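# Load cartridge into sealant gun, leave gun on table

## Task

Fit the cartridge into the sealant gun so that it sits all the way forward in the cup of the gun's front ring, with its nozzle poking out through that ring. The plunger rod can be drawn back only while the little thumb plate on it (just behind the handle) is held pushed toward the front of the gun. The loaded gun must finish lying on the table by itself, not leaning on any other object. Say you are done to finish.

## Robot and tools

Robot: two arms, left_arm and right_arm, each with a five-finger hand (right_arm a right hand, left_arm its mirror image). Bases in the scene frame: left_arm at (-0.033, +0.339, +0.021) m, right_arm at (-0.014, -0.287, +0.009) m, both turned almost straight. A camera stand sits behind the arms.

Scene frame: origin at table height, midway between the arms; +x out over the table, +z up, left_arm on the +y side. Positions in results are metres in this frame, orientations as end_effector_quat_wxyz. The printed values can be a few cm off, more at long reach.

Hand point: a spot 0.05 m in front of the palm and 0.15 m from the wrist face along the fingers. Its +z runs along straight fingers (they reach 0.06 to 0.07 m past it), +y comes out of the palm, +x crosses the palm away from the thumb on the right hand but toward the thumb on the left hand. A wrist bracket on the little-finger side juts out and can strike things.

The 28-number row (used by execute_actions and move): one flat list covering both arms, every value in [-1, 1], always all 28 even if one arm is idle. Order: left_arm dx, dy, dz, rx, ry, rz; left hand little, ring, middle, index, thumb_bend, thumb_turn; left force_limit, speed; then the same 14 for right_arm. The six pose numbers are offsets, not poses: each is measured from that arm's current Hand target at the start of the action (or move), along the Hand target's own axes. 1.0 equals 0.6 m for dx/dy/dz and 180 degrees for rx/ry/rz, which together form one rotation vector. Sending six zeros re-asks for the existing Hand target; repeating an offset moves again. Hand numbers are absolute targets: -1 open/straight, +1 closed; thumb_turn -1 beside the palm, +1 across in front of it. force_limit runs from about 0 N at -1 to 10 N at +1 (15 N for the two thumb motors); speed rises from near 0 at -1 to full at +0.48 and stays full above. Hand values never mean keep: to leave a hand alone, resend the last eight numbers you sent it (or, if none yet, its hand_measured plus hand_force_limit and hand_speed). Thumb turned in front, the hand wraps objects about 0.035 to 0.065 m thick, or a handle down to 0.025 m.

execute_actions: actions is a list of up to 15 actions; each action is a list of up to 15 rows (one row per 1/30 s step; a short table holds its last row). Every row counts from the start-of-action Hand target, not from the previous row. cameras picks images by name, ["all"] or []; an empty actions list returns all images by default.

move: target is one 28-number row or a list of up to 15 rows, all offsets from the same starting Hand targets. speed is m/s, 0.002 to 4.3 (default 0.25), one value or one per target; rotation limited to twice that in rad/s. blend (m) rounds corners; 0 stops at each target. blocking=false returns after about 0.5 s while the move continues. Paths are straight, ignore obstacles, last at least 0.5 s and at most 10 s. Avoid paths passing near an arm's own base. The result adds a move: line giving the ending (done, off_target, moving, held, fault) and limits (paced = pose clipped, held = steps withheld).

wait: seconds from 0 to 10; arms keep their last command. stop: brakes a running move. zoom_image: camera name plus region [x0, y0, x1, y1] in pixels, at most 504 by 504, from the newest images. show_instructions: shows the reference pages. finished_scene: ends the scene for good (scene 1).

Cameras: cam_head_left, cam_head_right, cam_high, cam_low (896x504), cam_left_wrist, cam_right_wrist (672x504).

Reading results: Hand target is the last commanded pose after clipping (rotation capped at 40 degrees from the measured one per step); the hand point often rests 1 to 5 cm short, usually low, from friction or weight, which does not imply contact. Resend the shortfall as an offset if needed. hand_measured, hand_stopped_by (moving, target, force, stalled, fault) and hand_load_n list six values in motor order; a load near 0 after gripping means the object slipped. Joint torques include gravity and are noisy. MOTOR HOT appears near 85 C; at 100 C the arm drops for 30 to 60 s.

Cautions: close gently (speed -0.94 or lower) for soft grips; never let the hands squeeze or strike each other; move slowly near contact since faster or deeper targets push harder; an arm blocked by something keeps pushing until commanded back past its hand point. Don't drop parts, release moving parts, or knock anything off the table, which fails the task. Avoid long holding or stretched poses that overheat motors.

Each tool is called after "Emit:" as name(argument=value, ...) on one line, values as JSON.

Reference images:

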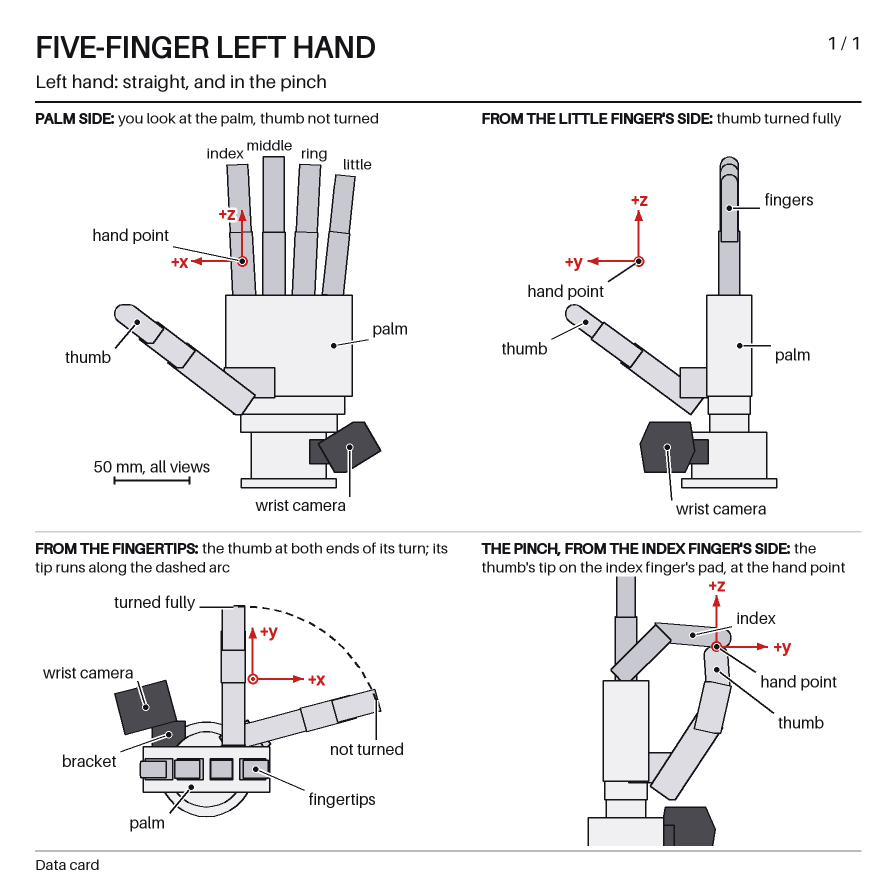

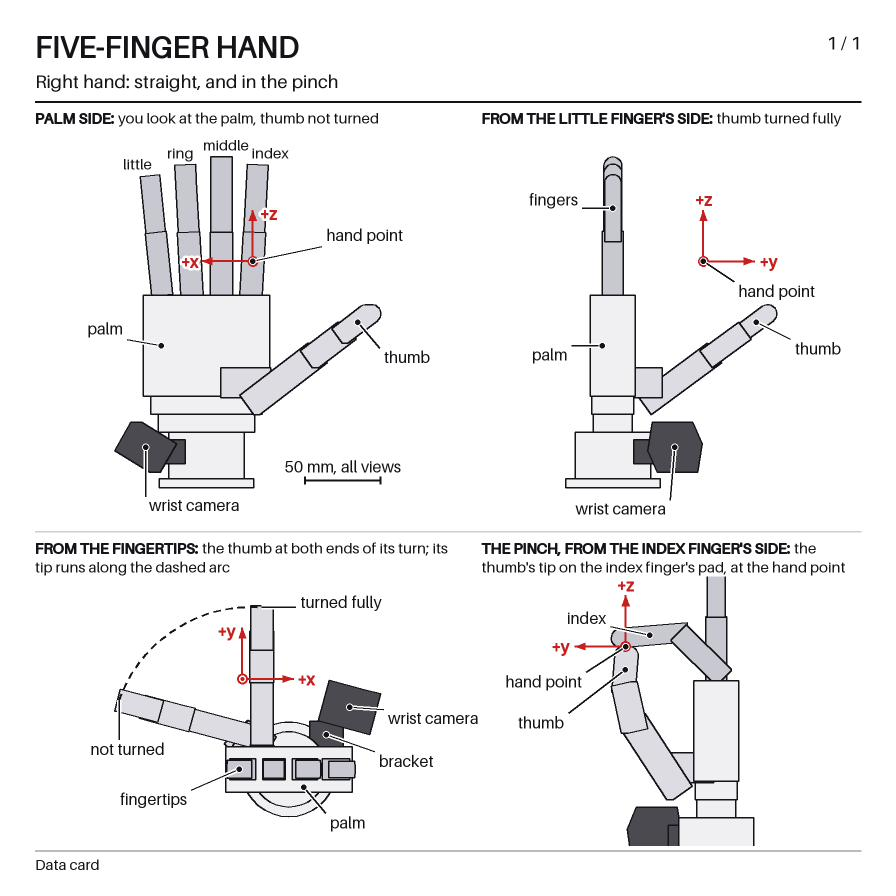

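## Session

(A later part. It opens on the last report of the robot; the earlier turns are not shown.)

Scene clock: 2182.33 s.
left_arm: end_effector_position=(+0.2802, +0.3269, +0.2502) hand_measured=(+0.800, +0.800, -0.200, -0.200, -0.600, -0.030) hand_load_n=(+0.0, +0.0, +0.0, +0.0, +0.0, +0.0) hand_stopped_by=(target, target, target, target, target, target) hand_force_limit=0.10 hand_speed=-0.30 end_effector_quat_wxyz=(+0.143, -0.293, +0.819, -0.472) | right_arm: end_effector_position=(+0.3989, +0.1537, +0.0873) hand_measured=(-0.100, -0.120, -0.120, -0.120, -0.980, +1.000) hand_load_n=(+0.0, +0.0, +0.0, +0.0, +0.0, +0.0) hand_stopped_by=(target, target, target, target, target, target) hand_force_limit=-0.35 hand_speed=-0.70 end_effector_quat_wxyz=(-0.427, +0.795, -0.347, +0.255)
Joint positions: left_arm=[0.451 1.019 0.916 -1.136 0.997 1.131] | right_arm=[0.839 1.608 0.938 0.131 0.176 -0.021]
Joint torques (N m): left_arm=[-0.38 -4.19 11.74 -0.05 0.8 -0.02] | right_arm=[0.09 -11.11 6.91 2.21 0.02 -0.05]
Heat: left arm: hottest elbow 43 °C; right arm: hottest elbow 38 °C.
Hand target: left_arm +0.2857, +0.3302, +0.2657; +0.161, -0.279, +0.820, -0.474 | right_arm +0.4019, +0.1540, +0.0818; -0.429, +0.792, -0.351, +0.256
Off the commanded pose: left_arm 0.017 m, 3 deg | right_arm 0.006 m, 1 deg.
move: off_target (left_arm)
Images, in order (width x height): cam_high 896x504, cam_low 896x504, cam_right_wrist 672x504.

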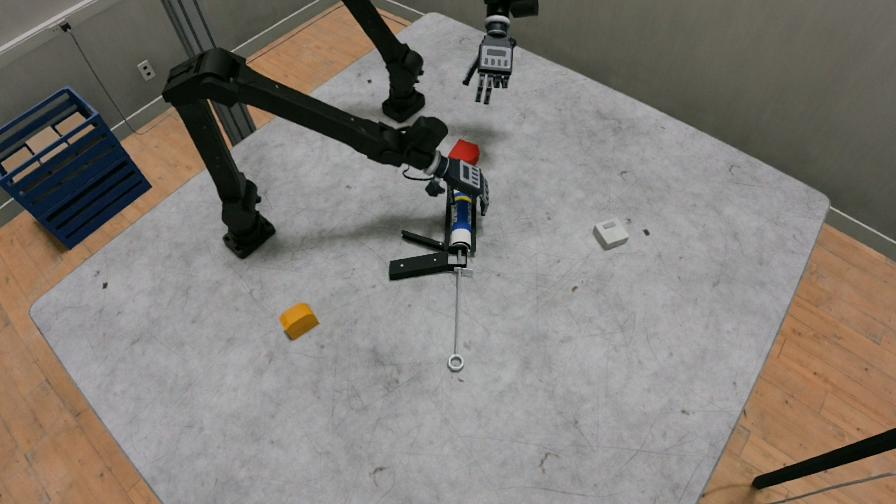

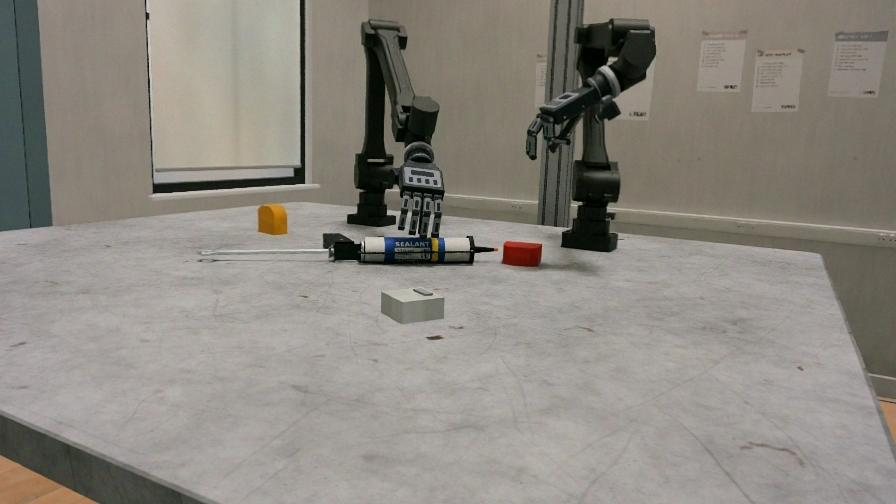

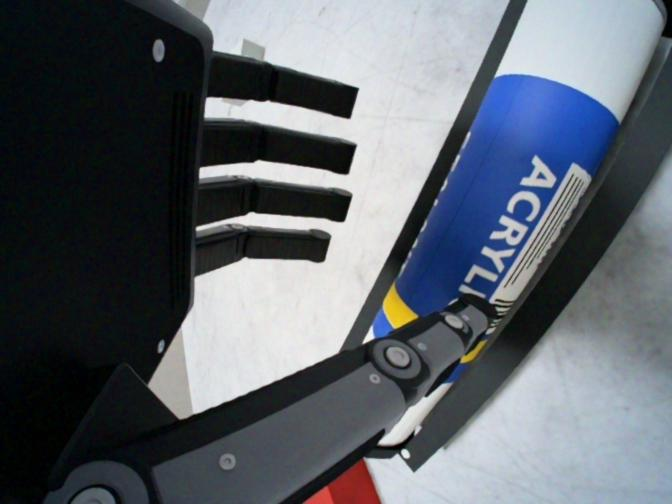

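Emit:
move(target=[0,0,0,0,0,0,0.8,0.8,-0.2,-0.2,-0.6,-0.03,0.1,-0.3,-0.0042,0.0447,0.0087,0,0,0,-0.1,-0.12,-0.12,-0.12,-0.98,1,-0.35,-0.7], speed=0.08, cameras=["cam_low","cam_high","cam_right_wrist","cam_head_left"])

Emit:
zoom_image(camera="cam_low", region=[340, 190, 480, 280])

Scene clock: 2191.97 s.
left_arm: end_effector_position=(+0.2802, +0.3269, +0.2502) hand_measured=(+0.800, +0.800, -0.200, -0.200, -0.600, -0.030) hand_load_n=(+0.0, +0.0, +0.0, +0.0, +0.0, +0.0) hand_stopped_by=(target, target, target, target, target, target) hand_force_limit=0.10 hand_speed=-0.30 end_effector_quat_wxyz=(+0.143, -0.293, +0.819, -0.472) | right_arm: end_effector_position=(+0.3933, +0.1477, +0.0626) hand_measured=(-0.100, -0.120, -0.120, -0.120, -0.980, +1.000) hand_load_n=(+0.0, +0.0, +0.0, +0.0, +0.0, +0.0) hand_stopped_by=(target, target, target, target, target, target) hand_force_limit=-0.35 hand_speed=-0.70 end_effector_quat_wxyz=(-0.428, +0.794, -0.348, +0.254)
Joint positions: left_arm=[0.451 1.019 0.916 -1.136 0.997 1.131] | right_arm=[0.839 1.636 0.888 0.211 0.176 -0.02]
Joint torques (N m): left_arm=[-1.38 -4.54 11.69 0.17 0.79 -0.01] | right_arm=[-0.15 -10.64 6.45 1.95 0.14 -0.04]
Motor temperatures (°C): left_arm=[21 30 43 21 25 21] | right_arm=[24 32 37 21 24 21]
Heat: left arm: hottest elbow 43 °C; right arm: hottest elbow 37 °C.
Hand target: left_arm +0.2857, +0.3302, +0.2657; +0.161, -0.279, +0.820, -0.474 | right_arm +0.3950, +0.1482, +0.0558; -0.429, +0.792, -0.351, +0.255
Off the commanded pose: left_arm 0.017 m, 3 deg | right_arm 0.007 m, 0 deg.
move: off_target (left_arm)
Images, in order (width x height): cam_head_left 896x504, cam_high 896x504, cam_low 896x504, cam_right_wrist 672x504.

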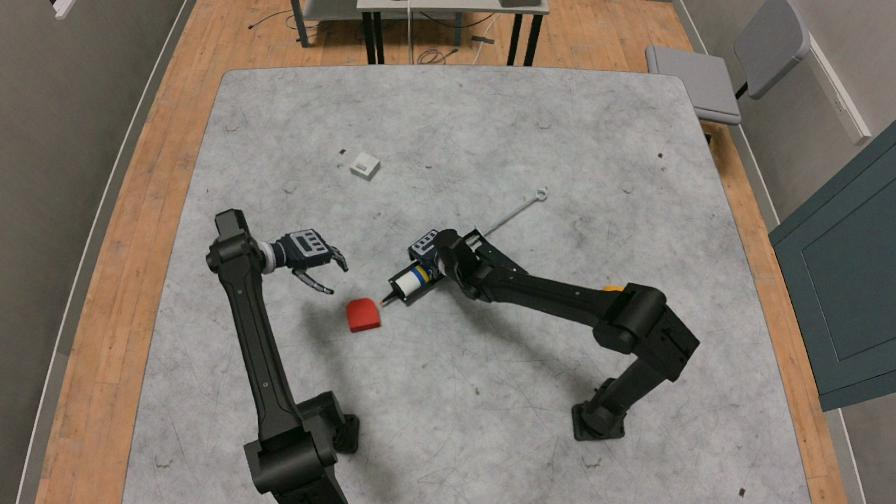

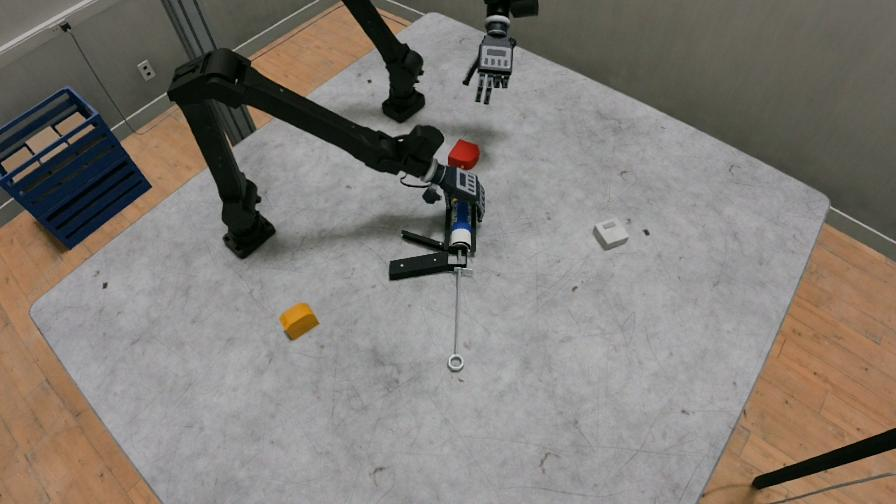

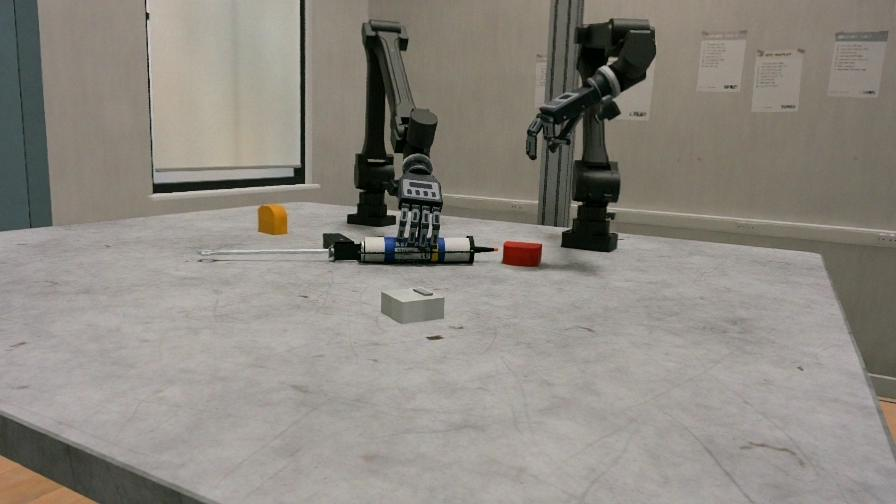

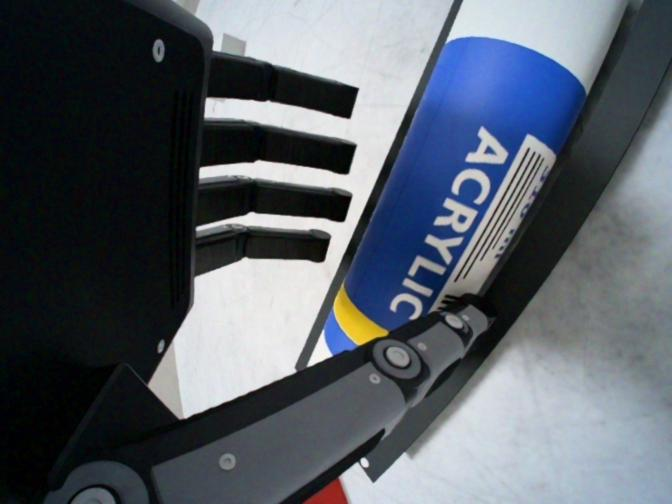

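Scaled by 3.600 from the camera's 896x504 image, which has a finer 1280x720 frame.

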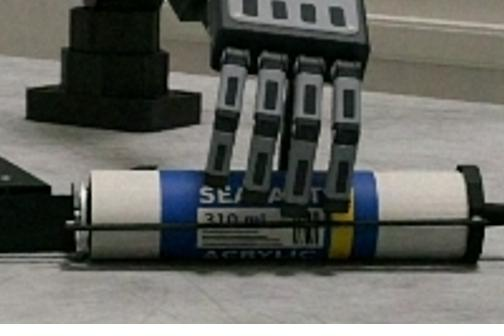

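Emit:
move(target=[0,0,0,0,0,0,0.8,0.8,-0.2,-0.2,-0.6,-0.03,0.1,-0.3,-0.0012,0.0094,0.0055,0,0,0,-0.1,-0.12,-0.12,-0.12,-0.98,1,-0.35,-0.7], speed=0.05)

Emit:
execute_actions(actions=[[[0,0,0,0,0,0,0.8,0.8,-0.2,-0.2,-0.6,-0.03,0.1,-0.3,0,0,0,0,0,0,0.15,0.15,0.15,0.15,-0.70,1,-0.45,-0.88]],[[0,0,0,0,0,0,0.8,0.8,-0.2,-0.2,-0.6,-0.03,0.1,-0.3,0,0,0,0,0,0,0.15,0.15,0.15,0.15,-0.70,1,-0.45,-0.88]],[[0,0,0,0,0,0,0.8,0.8,-0.2,-0.2,-0.6,-0.03,0.1,-0.3,0,0,0,0,0,0,0.15,0.15,0.15,0.15,-0.70,1,-0.45,-0.88]]], cameras=["cam_low","cam_high","cam_right_wrist"])

Emit:
zoom_image(camera="cam_low", region=[340, 190, 480, 280])

Scene clock: 2201.77 s.
left_arm: end_effector_position=(+0.2802, +0.3269, +0.2502) hand_measured=(+0.800, +0.800, -0.200, -0.200, -0.600, -0.030) hand_load_n=(+0.0, +0.0, +0.0, +0.0, +0.0, +0.0) hand_stopped_by=(target, target, target, target, target, target) hand_force_limit=0.10 hand_speed=-0.30 end_effector_quat_wxyz=(+0.143, -0.293, +0.819, -0.472) | right_arm: end_effector_position=(+0.3952, +0.1498, +0.0638) hand_measured=(-0.100, -0.120, -0.120, -0.120, -0.980, +1.000) hand_load_n=(+0.0, +0.0, +0.0, +0.0, +1.5, -0.5) hand_stopped_by=(target, target, target, target, target, target) hand_force_limit=-0.35 hand_speed=-0.70 end_effector_quat_wxyz=(-0.434, +0.791, -0.347, +0.257)
Joint positions: left_arm=[0.451 1.019 0.916 -1.136 0.997 1.131] | right_arm=[0.839 1.64 0.887 0.231 0.176 -0.02]
Joint torques (N m): left_arm=[-0.91 -3.9 11.74 0.03 0.83 -0.01] | right_arm=[0.09 -10.23 6.17 2.13 0.14 -0.06]
Heat: left arm: hottest elbow 44 °C; right arm: hottest elbow 37 °C.
Hand target: left_arm +0.2857, +0.3302, +0.2657; +0.161, -0.279, +0.820, -0.474 | right_arm +0.3950, +0.1482, +0.0492; -0.429, +0.792, -0.351, +0.255
Off the commanded pose: left_arm 0.017 m, 3 deg | right_arm 0.015 m, 1 deg.
move: off_target (left_arm, right_arm)

Scene clock: 2203.57 s.
left_arm: end_effector_position=(+0.2802, +0.3269, +0.2502) hand_measured=(+0.800, +0.800, -0.200, -0.200, -0.600, -0.030) hand_load_n=(+0.0, +0.0, +0.0, +0.0, +0.0, -0.5) hand_stopped_by=(target, target, target, target, target, target) hand_force_limit=0.10 hand_speed=-0.30 end_effector_quat_wxyz=(+0.143, -0.293, +0.819, -0.472) | right_arm: end_effector_position=(+0.3946, +0.1493, +0.0628) hand_measured=(+0.150, +0.150, +0.090, +0.134, -0.874, +1.000) hand_load_n=(+0.0, +0.0, +3.0, +4.0, +7.5, +0.0) hand_stopped_by=(target, target, force, force, force, target) hand_force_limit=-0.45 hand_speed=-0.88 end_effector_quat_wxyz=(-0.434, +0.791, -0.348, +0.256)
Joint positions: left_arm=[0.451 1.019 0.916 -1.136 0.997 1.131] | right_arm=[0.839 1.641 0.885 0.231 0.176 -0.018]
Joint torques (N m): left_arm=[-0.79 -4.42 11.49 0.01 0.78 -0.05] | right_arm=[-0.09 -9.93 6.22 1.95 0.15 -0.05]
Heat: left arm: hottest elbow 44 °C; right arm: hottest elbow 37 °C.
Hand target: left_arm +0.2857, +0.3302, +0.2657; +0.161, -0.279, +0.820, -0.474 | right_arm +0.3950, +0.1482, +0.0494; -0.429, +0.792, -0.351, +0.256
Off the commanded pose: left_arm 0.017 m, 3 deg | right_arm 0.013 m, 1 deg.
Step readings (end_effector_position of left_arm | right_arm):
0: (+0.2802, +0.3269, +0.2502) | (+0.3952, +0.1498, +0.0638)
1: (+0.2802, +0.3269, +0.2502) | (+0.3952, +0.1498, +0.0638)
2: (+0.2802, +0.3269, +0.2502) | (+0.3952, +0.1498, +0.0638)
4: (+0.2802, +0.3269, +0.2502) | (+0.3952, +0.1497, +0.0637)
8: (+0.2802, +0.3269, +0.2502) | (+0.3952, +0.1498, +0.0638)
15: (+0.2802, +0.3269, +0.2502) | (+0.3947, +0.1492, +0.0630)
16: (+0.2802, +0.3269, +0.2502) | (+0.3947, +0.1492, +0.0630)
17: (+0.2802, +0.3269, +0.2502) | (+0.3947, +0.1492, +0.0630)
19: (+0.2802, +0.3269, +0.2502) | (+0.3947, +0.1493, +0.0630)
23: (+0.2802, +0.3269, +0.2502) | (+0.3947, +0.1492, +0.0628)
30: (+0.2802, +0.3269, +0.2502) | (+0.3946, +0.1493, +0.0628)
31: (+0.2802, +0.3269, +0.2502) | (+0.3946, +0.1493, +0.0628)
32: (+0.2802, +0.3269, +0.2502) | (+0.3946, +0.1493, +0.0628)
34: (+0.2802, +0.3269, +0.2502) | (+0.3946, +0.1493, +0.0628)
38: (+0.2802, +0.3269, +0.2502) | (+0.3946, +0.1493, +0.0628)
45: (+0.2802, +0.3269, +0.2502) | (+0.3946, +0.1493, +0.0628)
Images, in order (width x height): cam_high 896x504, cam_low 896x504, cam_right_wrist 672x504.

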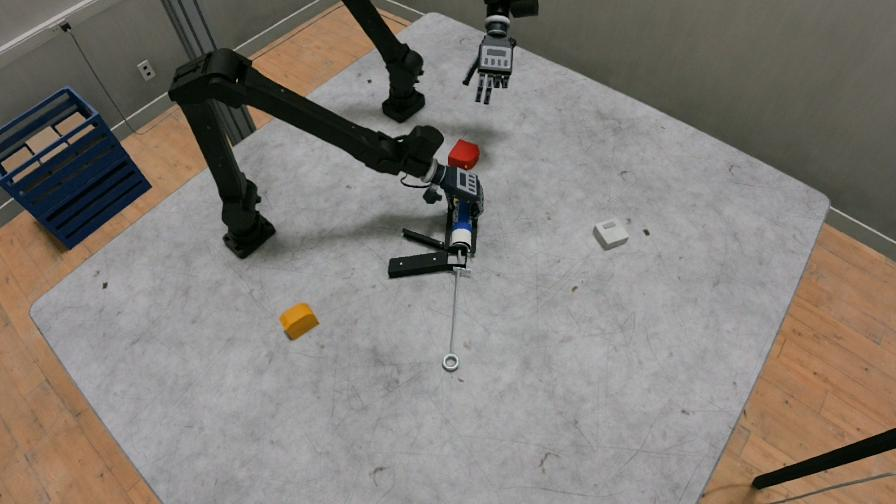

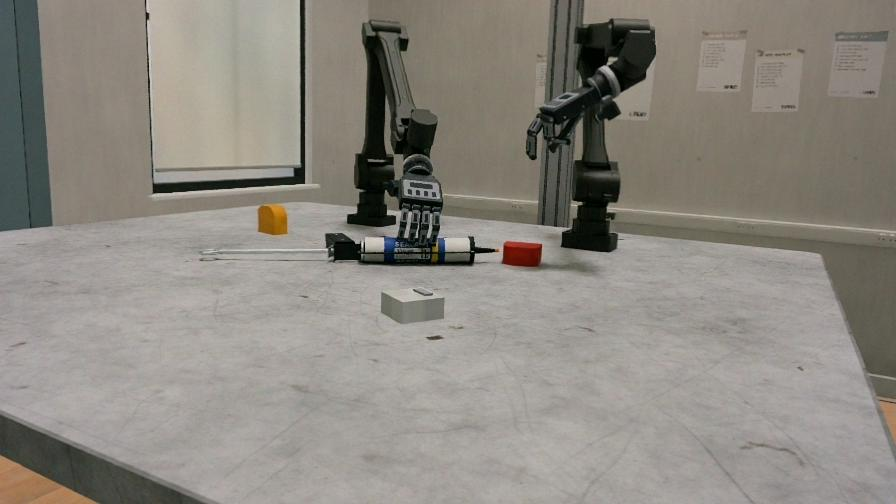

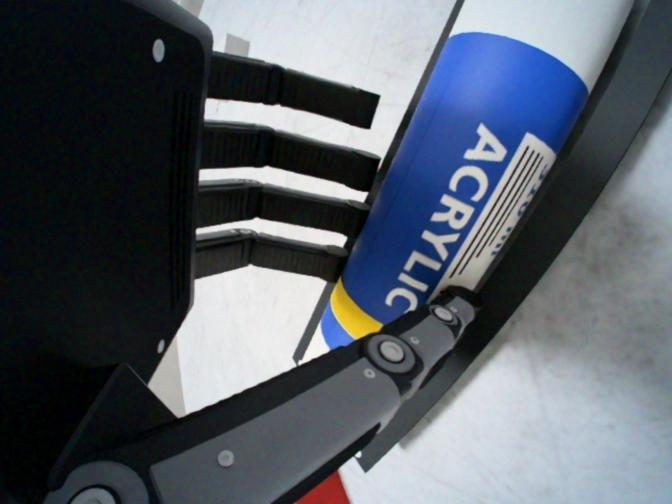

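Scaled by 3.600 from the camera's 896x504 image, which has a finer 1280x720 frame.

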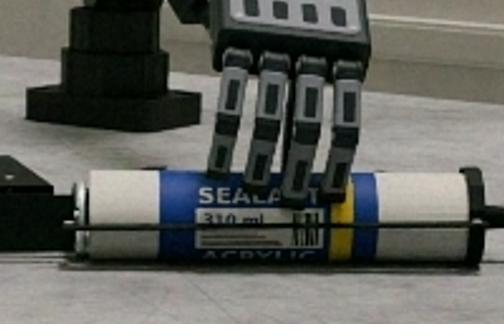

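Emit:
move(target=[0,0,0,0,0,0,0.8,0.8,-0.2,-0.2,-0.6,-0.03,0.1,-0.3,-0.02,-0.0015,-0.0016,0,0,0,0.15,0.15,0.15,0.15,-0.70,1,-0.45,-0.88], speed=0.04, cameras=["cam_low","cam_high","cam_head_left"])

Emit:
zoom_image(camera="cam_low", region=[345, 225, 385, 275])

Emit:
zoom_image(camera="cam_low", region=[455, 230, 505, 270])

Scene clock: 2210.00 s.
left_arm: end_effector_position=(+0.2802, +0.3269, +0.2502) hand_measured=(+0.800, +0.800, -0.200, -0.200, -0.600, -0.030) hand_load_n=(+0.0, +0.0, +0.0, +0.0, +0.0, -0.5) hand_stopped_by=(target, target, target, target, target, target) hand_force_limit=0.10 hand_speed=-0.30 end_effector_quat_wxyz=(+0.143, -0.293, +0.819, -0.472) | right_arm: end_effector_position=(+0.3932, +0.1504, +0.0625) hand_measured=(+0.150, +0.150, +0.090, +0.134, -0.874, +1.000) hand_load_n=(+0.0, +0.0, +3.5, +3.0, +7.0, -2.5) hand_stopped_by=(target, target, force, force, force, target) hand_force_limit=-0.45 hand_speed=-0.88 end_effector_quat_wxyz=(-0.430, +0.790, -0.349, +0.263)
Joint positions: left_arm=[0.451 1.019 0.916 -1.136 0.997 1.131] | right_arm=[0.85 1.641 0.885 0.231 0.2 -0.018]
Joint torques (N m): left_arm=[-0.56 -4.66 11.71 -0.02 0.79 -0.01] | right_arm=[0.85 -9.88 6.6 1.85 0.16 0.01]
Heat: left arm: hottest elbow 44 °C; right arm: hottest elbow 37 °C.
Hand target: left_arm +0.2857, +0.3302, +0.2657; +0.161, -0.279, +0.820, -0.474 | right_arm +0.3872, +0.1574, +0.0493; -0.429, +0.792, -0.351, +0.256
Off the commanded pose: left_arm 0.017 m, 3 deg | right_arm 0.016 m, 1 deg.
move: off_target (left_arm, right_arm)
Images, in order (width x height): cam_head_left 896x504, cam_high 896x504, cam_low 896x504.

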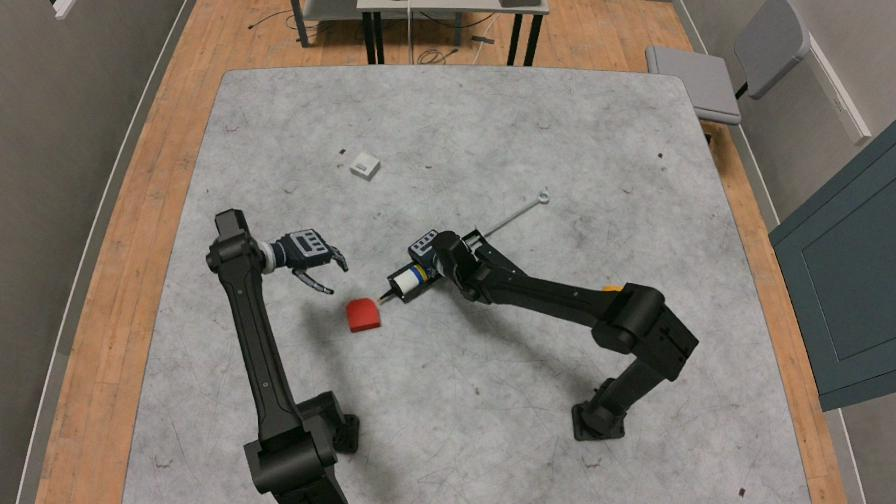

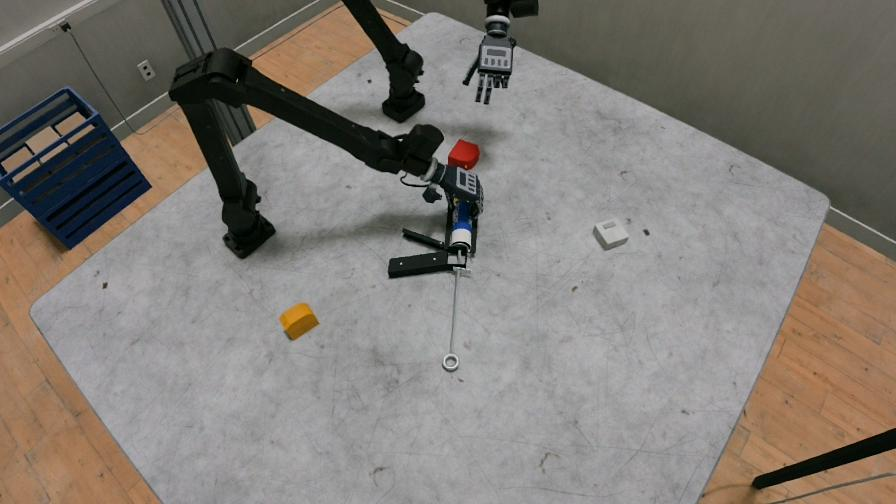

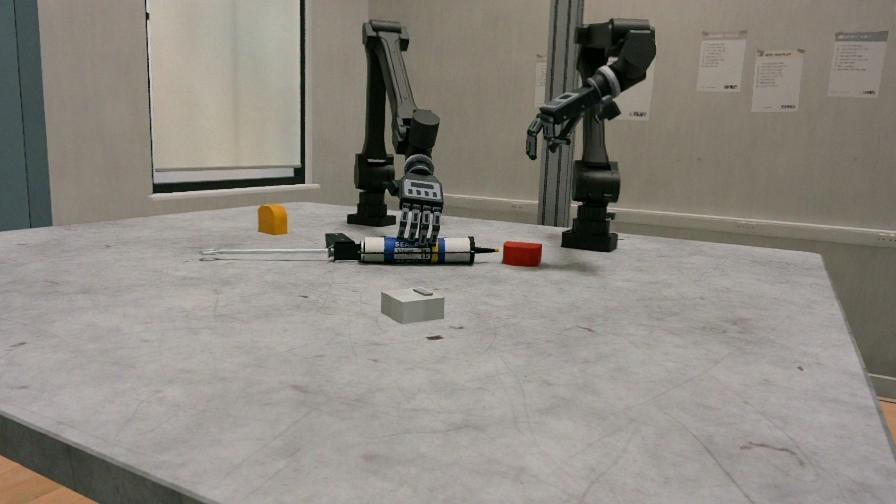

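Scaled by 10.080 from the camera's 896x504 image, which has a finer 1280x720 frame.

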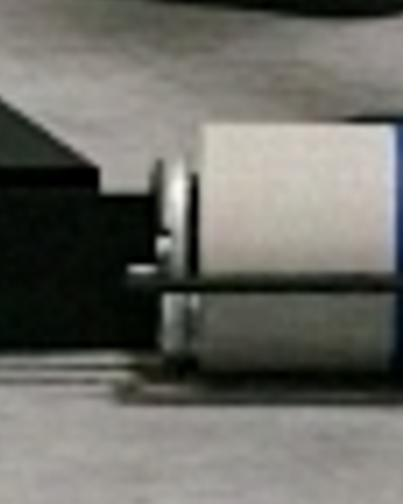

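Scaled by 10.080 from the camera's 896x504 image, which has a finer 1280x720 frame.

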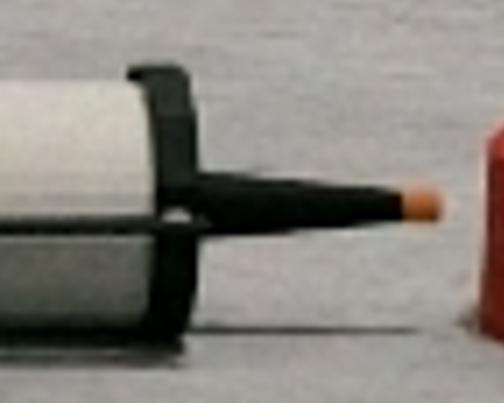

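Emit:
move(target=[0,0,0,0,0,0,0.8,0.8,-0.2,-0.2,-0.6,-0.03,0.1,-0.3,-0.0166,-0.0012,-0.0013,0,0,0,0.15,0.15,0.15,0.15,-0.70,1,-0.45,-0.88], speed=0.04, cameras=["cam_low","cam_high","cam_head_left"])

Emit:
zoom_image(camera="cam_low", region=[345, 225, 385, 275])

Emit:
zoom_image(camera="cam_low", region=[455, 230, 505, 270])

Scene clock: 2216.43 s.
left_arm: end_effector_position=(+0.2802, +0.3269, +0.2502) hand_measured=(+0.800, +0.800, -0.200, -0.200, -0.600, -0.030) hand_load_n=(+0.0, +0.0, +0.0, +0.0, +0.0, -0.5) hand_stopped_by=(target, target, target, target, target, target) hand_force_limit=0.10 hand_speed=-0.30 end_effector_quat_wxyz=(+0.143, -0.293, +0.819, -0.472) | right_arm: end_effector_position=(+0.3920, +0.1513, +0.0623) hand_measured=(+0.150, +0.150, +0.090, +0.134, -0.874, +1.000) hand_load_n=(+0.0, +0.0, +3.5, +2.5, +6.0, -2.5) hand_stopped_by=(target, target, force, force, force, target) hand_force_limit=-0.45 hand_speed=-0.88 end_effector_quat_wxyz=(-0.426, +0.788, -0.351, +0.272)
Joint positions: left_arm=[0.451 1.019 0.916 -1.136 0.997 1.131] | right_arm=[0.862 1.642 0.885 0.231 0.23 -0.017]
Joint torques (N m): left_arm=[-1.26 -3.55 11.95 -0.14 0.76 -0.01] | right_arm=[1.79 -9.7 6.94 1.73 -0.04 0.08]
Heat: left arm: hottest elbow 44 °C; right arm: hottest elbow 36 °C.
Hand target: left_arm +0.2857, +0.3302, +0.2657; +0.161, -0.279, +0.820, -0.474 | right_arm +0.3806, +0.1650, +0.0492; -0.429, +0.792, -0.351, +0.255
Off the commanded pose: left_arm 0.017 m, 3 deg | right_arm 0.022 m, 2 deg.
move: off_target (left_arm, right_arm)
Images, in order (width x height): cam_head_left 896x504, cam_high 896x504, cam_low 896x504.

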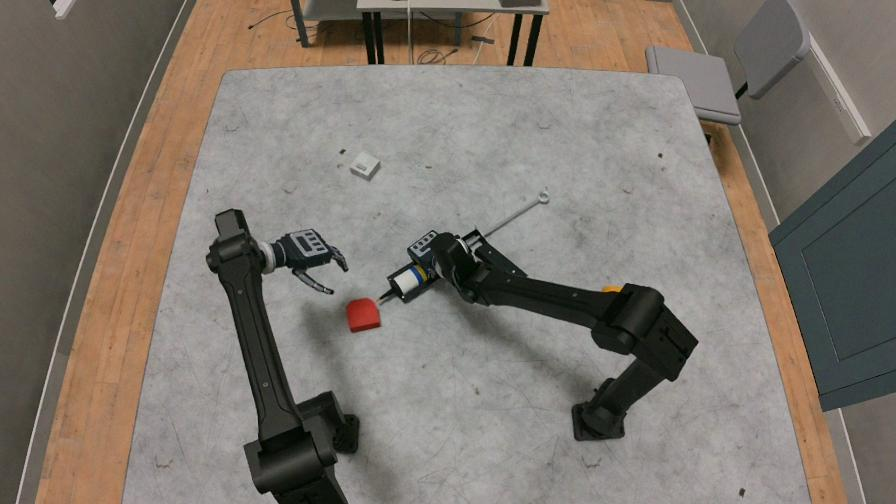

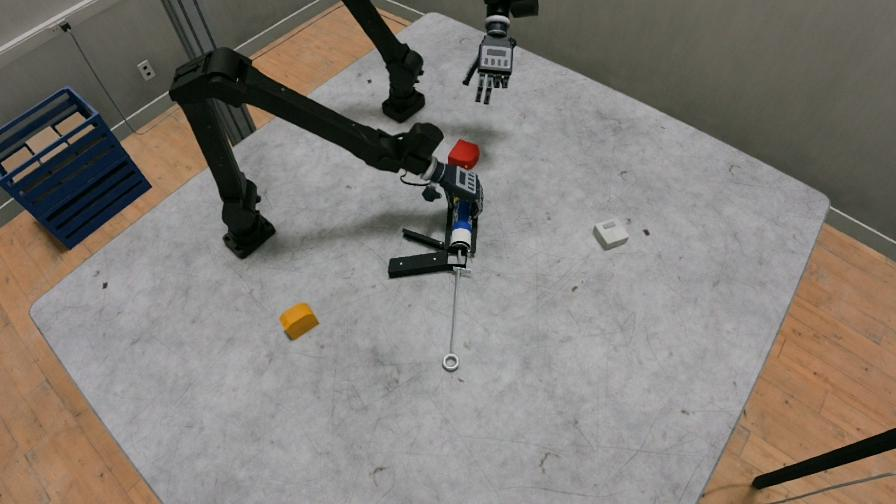

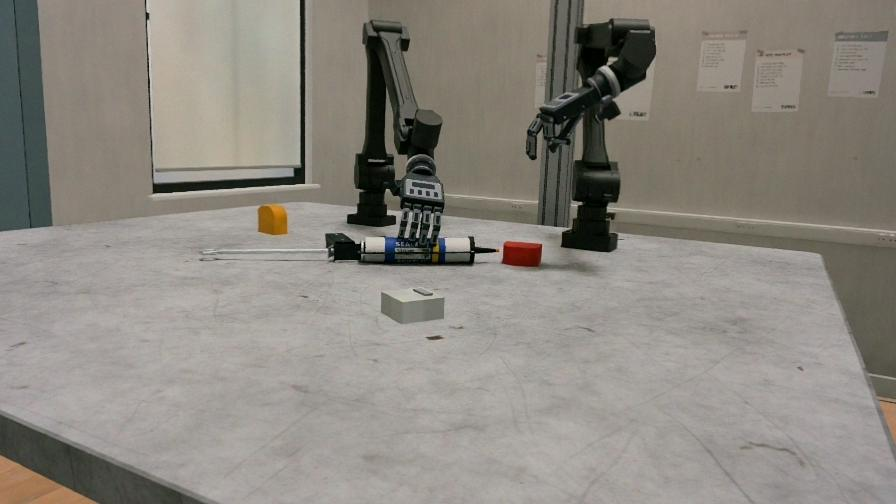

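Scaled by 10.080 from the camera's 896x504 image, which has a finer 1280x720 frame.

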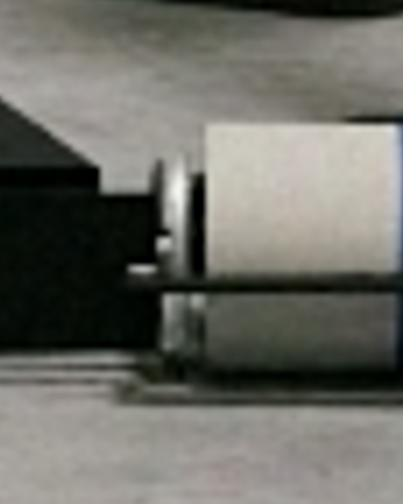

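Scaled by 10.080 from the camera's 896x504 image, which has a finer 1280x720 frame.

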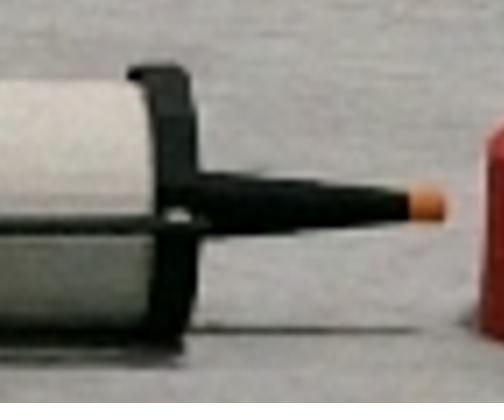

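Emit:
move(target=[0,0,0,0,0,0,0.8,0.8,-0.2,-0.2,-0.6,-0.03,0.1,-0.3,-0.0166,-0.0012,-0.0013,0,0,0,0.15,0.15,0.15,0.15,-0.70,1,-0.45,-0.88], speed=0.04, cameras=["cam_low"])

Emit:
zoom_image(camera="cam_low", region=[345, 225, 385, 275])

Emit:
zoom_image(camera="cam_low", region=[455, 230, 505, 270])

Scene clock: 2222.00 s.
left_arm: end_effector_position=(+0.2802, +0.3269, +0.2502) hand_measured=(+0.800, +0.800, -0.200, -0.200, -0.600, -0.030) hand_load_n=(+0.0, +0.0, +0.0, +0.0, +0.0, +0.0) hand_stopped_by=(target, target, target, target, target, target) hand_force_limit=0.10 hand_speed=-0.30 end_effector_quat_wxyz=(+0.143, -0.293, +0.819, -0.472) | right_arm: end_effector_position=(+0.3876, +0.1551, +0.0623) hand_measured=(+0.150, +0.150, +0.090, +0.134, -0.874, +1.000) hand_load_n=(+0.0, +0.0, +3.0, +2.0, +6.5, -3.5) hand_stopped_by=(target, target, force, force, force, target) hand_force_limit=-0.45 hand_speed=-0.88 end_effector_quat_wxyz=(-0.425, +0.788, -0.350, +0.275)
Joint positions: left_arm=[0.451 1.019 0.916 -1.136 0.997 1.131] | right_arm=[0.878 1.642 0.885 0.231 0.25 -0.014]
Joint torques (N m): left_arm=[-0.56 -3.9 11.67 -0.08 0.81 -0.04] | right_arm=[2.61 -9.7 7.23 1.44 -0.12 0.17]
Heat: left arm: hottest elbow 44 °C; right arm: hottest elbow 36 °C.
Hand target: left_arm +0.2857, +0.3302, +0.2657; +0.161, -0.279, +0.820, -0.474 | right_arm +0.3741, +0.1726, +0.0493; -0.429, +0.792, -0.351, +0.256
Off the commanded pose: left_arm 0.017 m, 3 deg | right_arm 0.026 m, 2 deg.
move: off_target (left_arm, right_arm)
Images, in order (width x height): cam_low 896x504.

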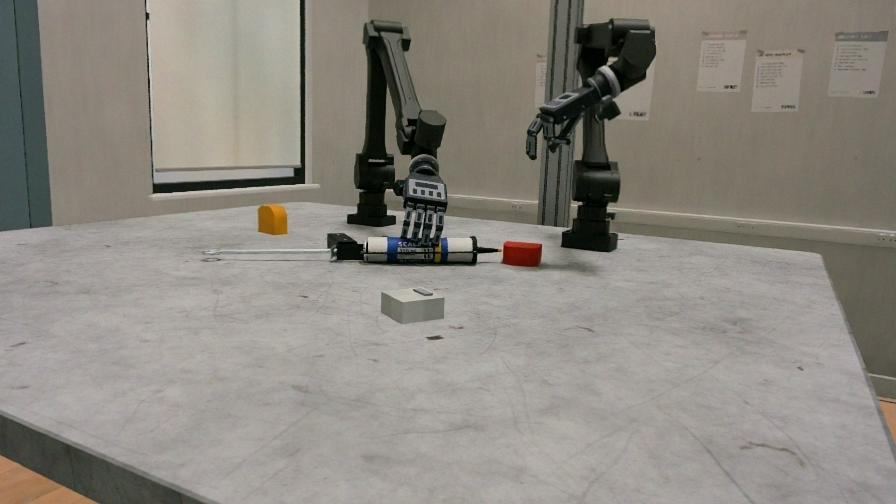

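Scaled by 10.080 from the camera's 896x504 image, which has a finer 1280x720 frame.

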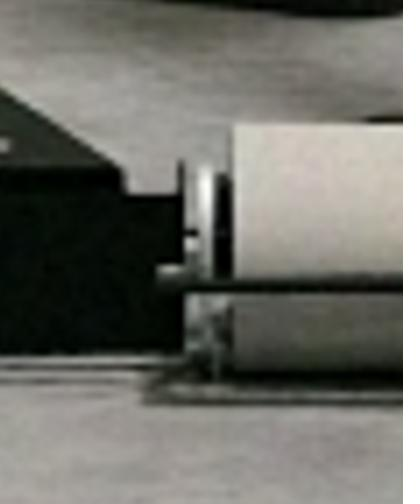

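Scaled by 10.080 from the camera's 896x504 image, which has a finer 1280x720 frame.

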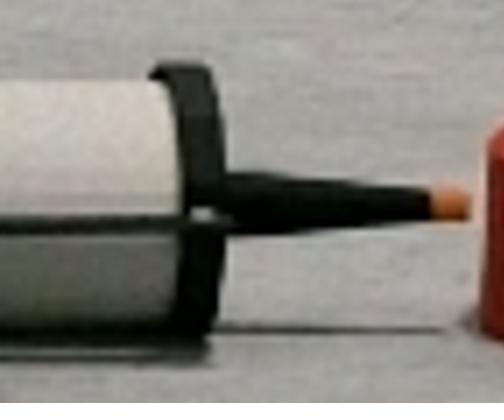

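Emit:
move(target=[0,0,0,0,0,0,0.8,0.8,-0.2,-0.2,-0.6,-0.03,0.1,-0.3,0.0303,0.0032,0.0008,0,0,0,0.15,0.15,0.15,0.15,-0.70,1,-0.45,-0.88], speed=0.05, cameras=["cam_low","cam_head_left"])

Emit:
zoom_image(camera="cam_low", region=[345, 225, 385, 275])

Emit:
zoom_image(camera="cam_head_left", region=[340, 250, 420, 340])

Scene clock: 2231.30 s.
left_arm: end_effector_position=(+0.2802, +0.3269, +0.2502) hand_measured=(+0.800, +0.800, -0.200, -0.200, -0.600, -0.030) hand_load_n=(+0.0, +0.5, +0.0, +0.0, +0.0, +0.0) hand_stopped_by=(target, target, target, target, target, target) hand_force_limit=0.10 hand_speed=-0.30 end_effector_quat_wxyz=(+0.143, -0.293, +0.819, -0.472) | right_arm: end_effector_position=(+0.3866, +0.1564, +0.0620) hand_measured=(+0.150, +0.150, +0.090, +0.134, -0.874, +1.000) hand_load_n=(+0.0, +0.0, +2.5, +2.5, +6.5, -1.0) hand_stopped_by=(target, target, force, force, force, target) hand_force_limit=-0.45 hand_speed=-0.88 end_effector_quat_wxyz=(-0.430, +0.791, -0.346, +0.265)
Joint positions: left_arm=[0.451 1.019 0.916 -1.136 0.997 1.131] | right_arm=[0.87 1.642 0.885 0.231 0.219 -0.014]
Joint torques (N m): left_arm=[-0.91 -4.72 11.67 0.02 0.77 -0.07] | right_arm=[0.03 -10.34 6.53 1.76 -0.19 -0.02]
Heat: left arm: hottest elbow 44 °C; right arm: hottest elbow 36 °C.
Hand target: left_arm +0.2857, +0.3302, +0.2657; +0.161, -0.279, +0.820, -0.474 | right_arm +0.3852, +0.1580, +0.0493; -0.429, +0.792, -0.351, +0.256
Off the commanded pose: left_arm 0.017 m, 3 deg | right_arm 0.013 m, 1 deg.
move: off_target (left_arm, right_arm)
Images, in order (width x height): cam_head_left 896x504, cam_low 896x504.

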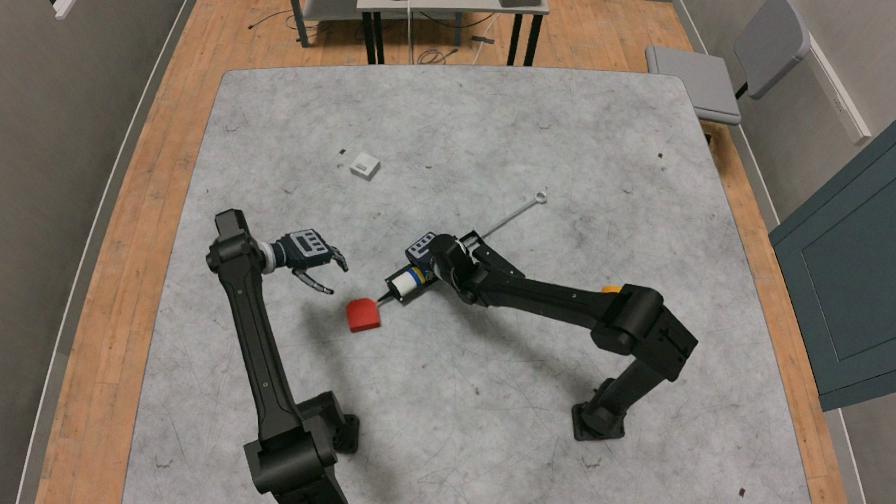

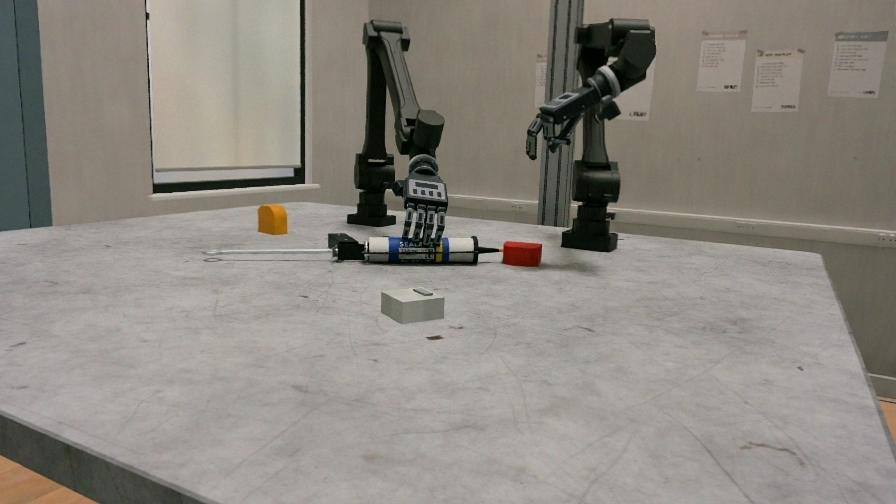

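Scaled by 10.080 from the camera's 896x504 image, which has a finer 1280x720 frame.

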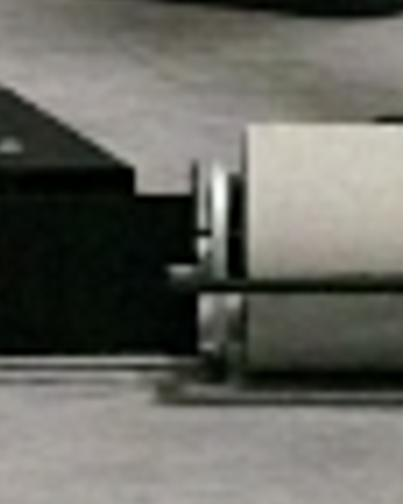

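Scaled by 5.600 from the camera's 896x504 image, which has a finer 1280x720 frame.

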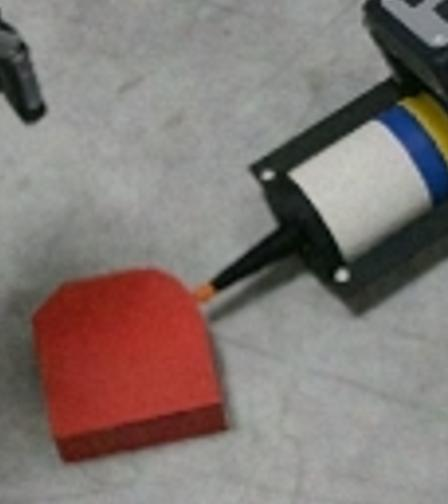

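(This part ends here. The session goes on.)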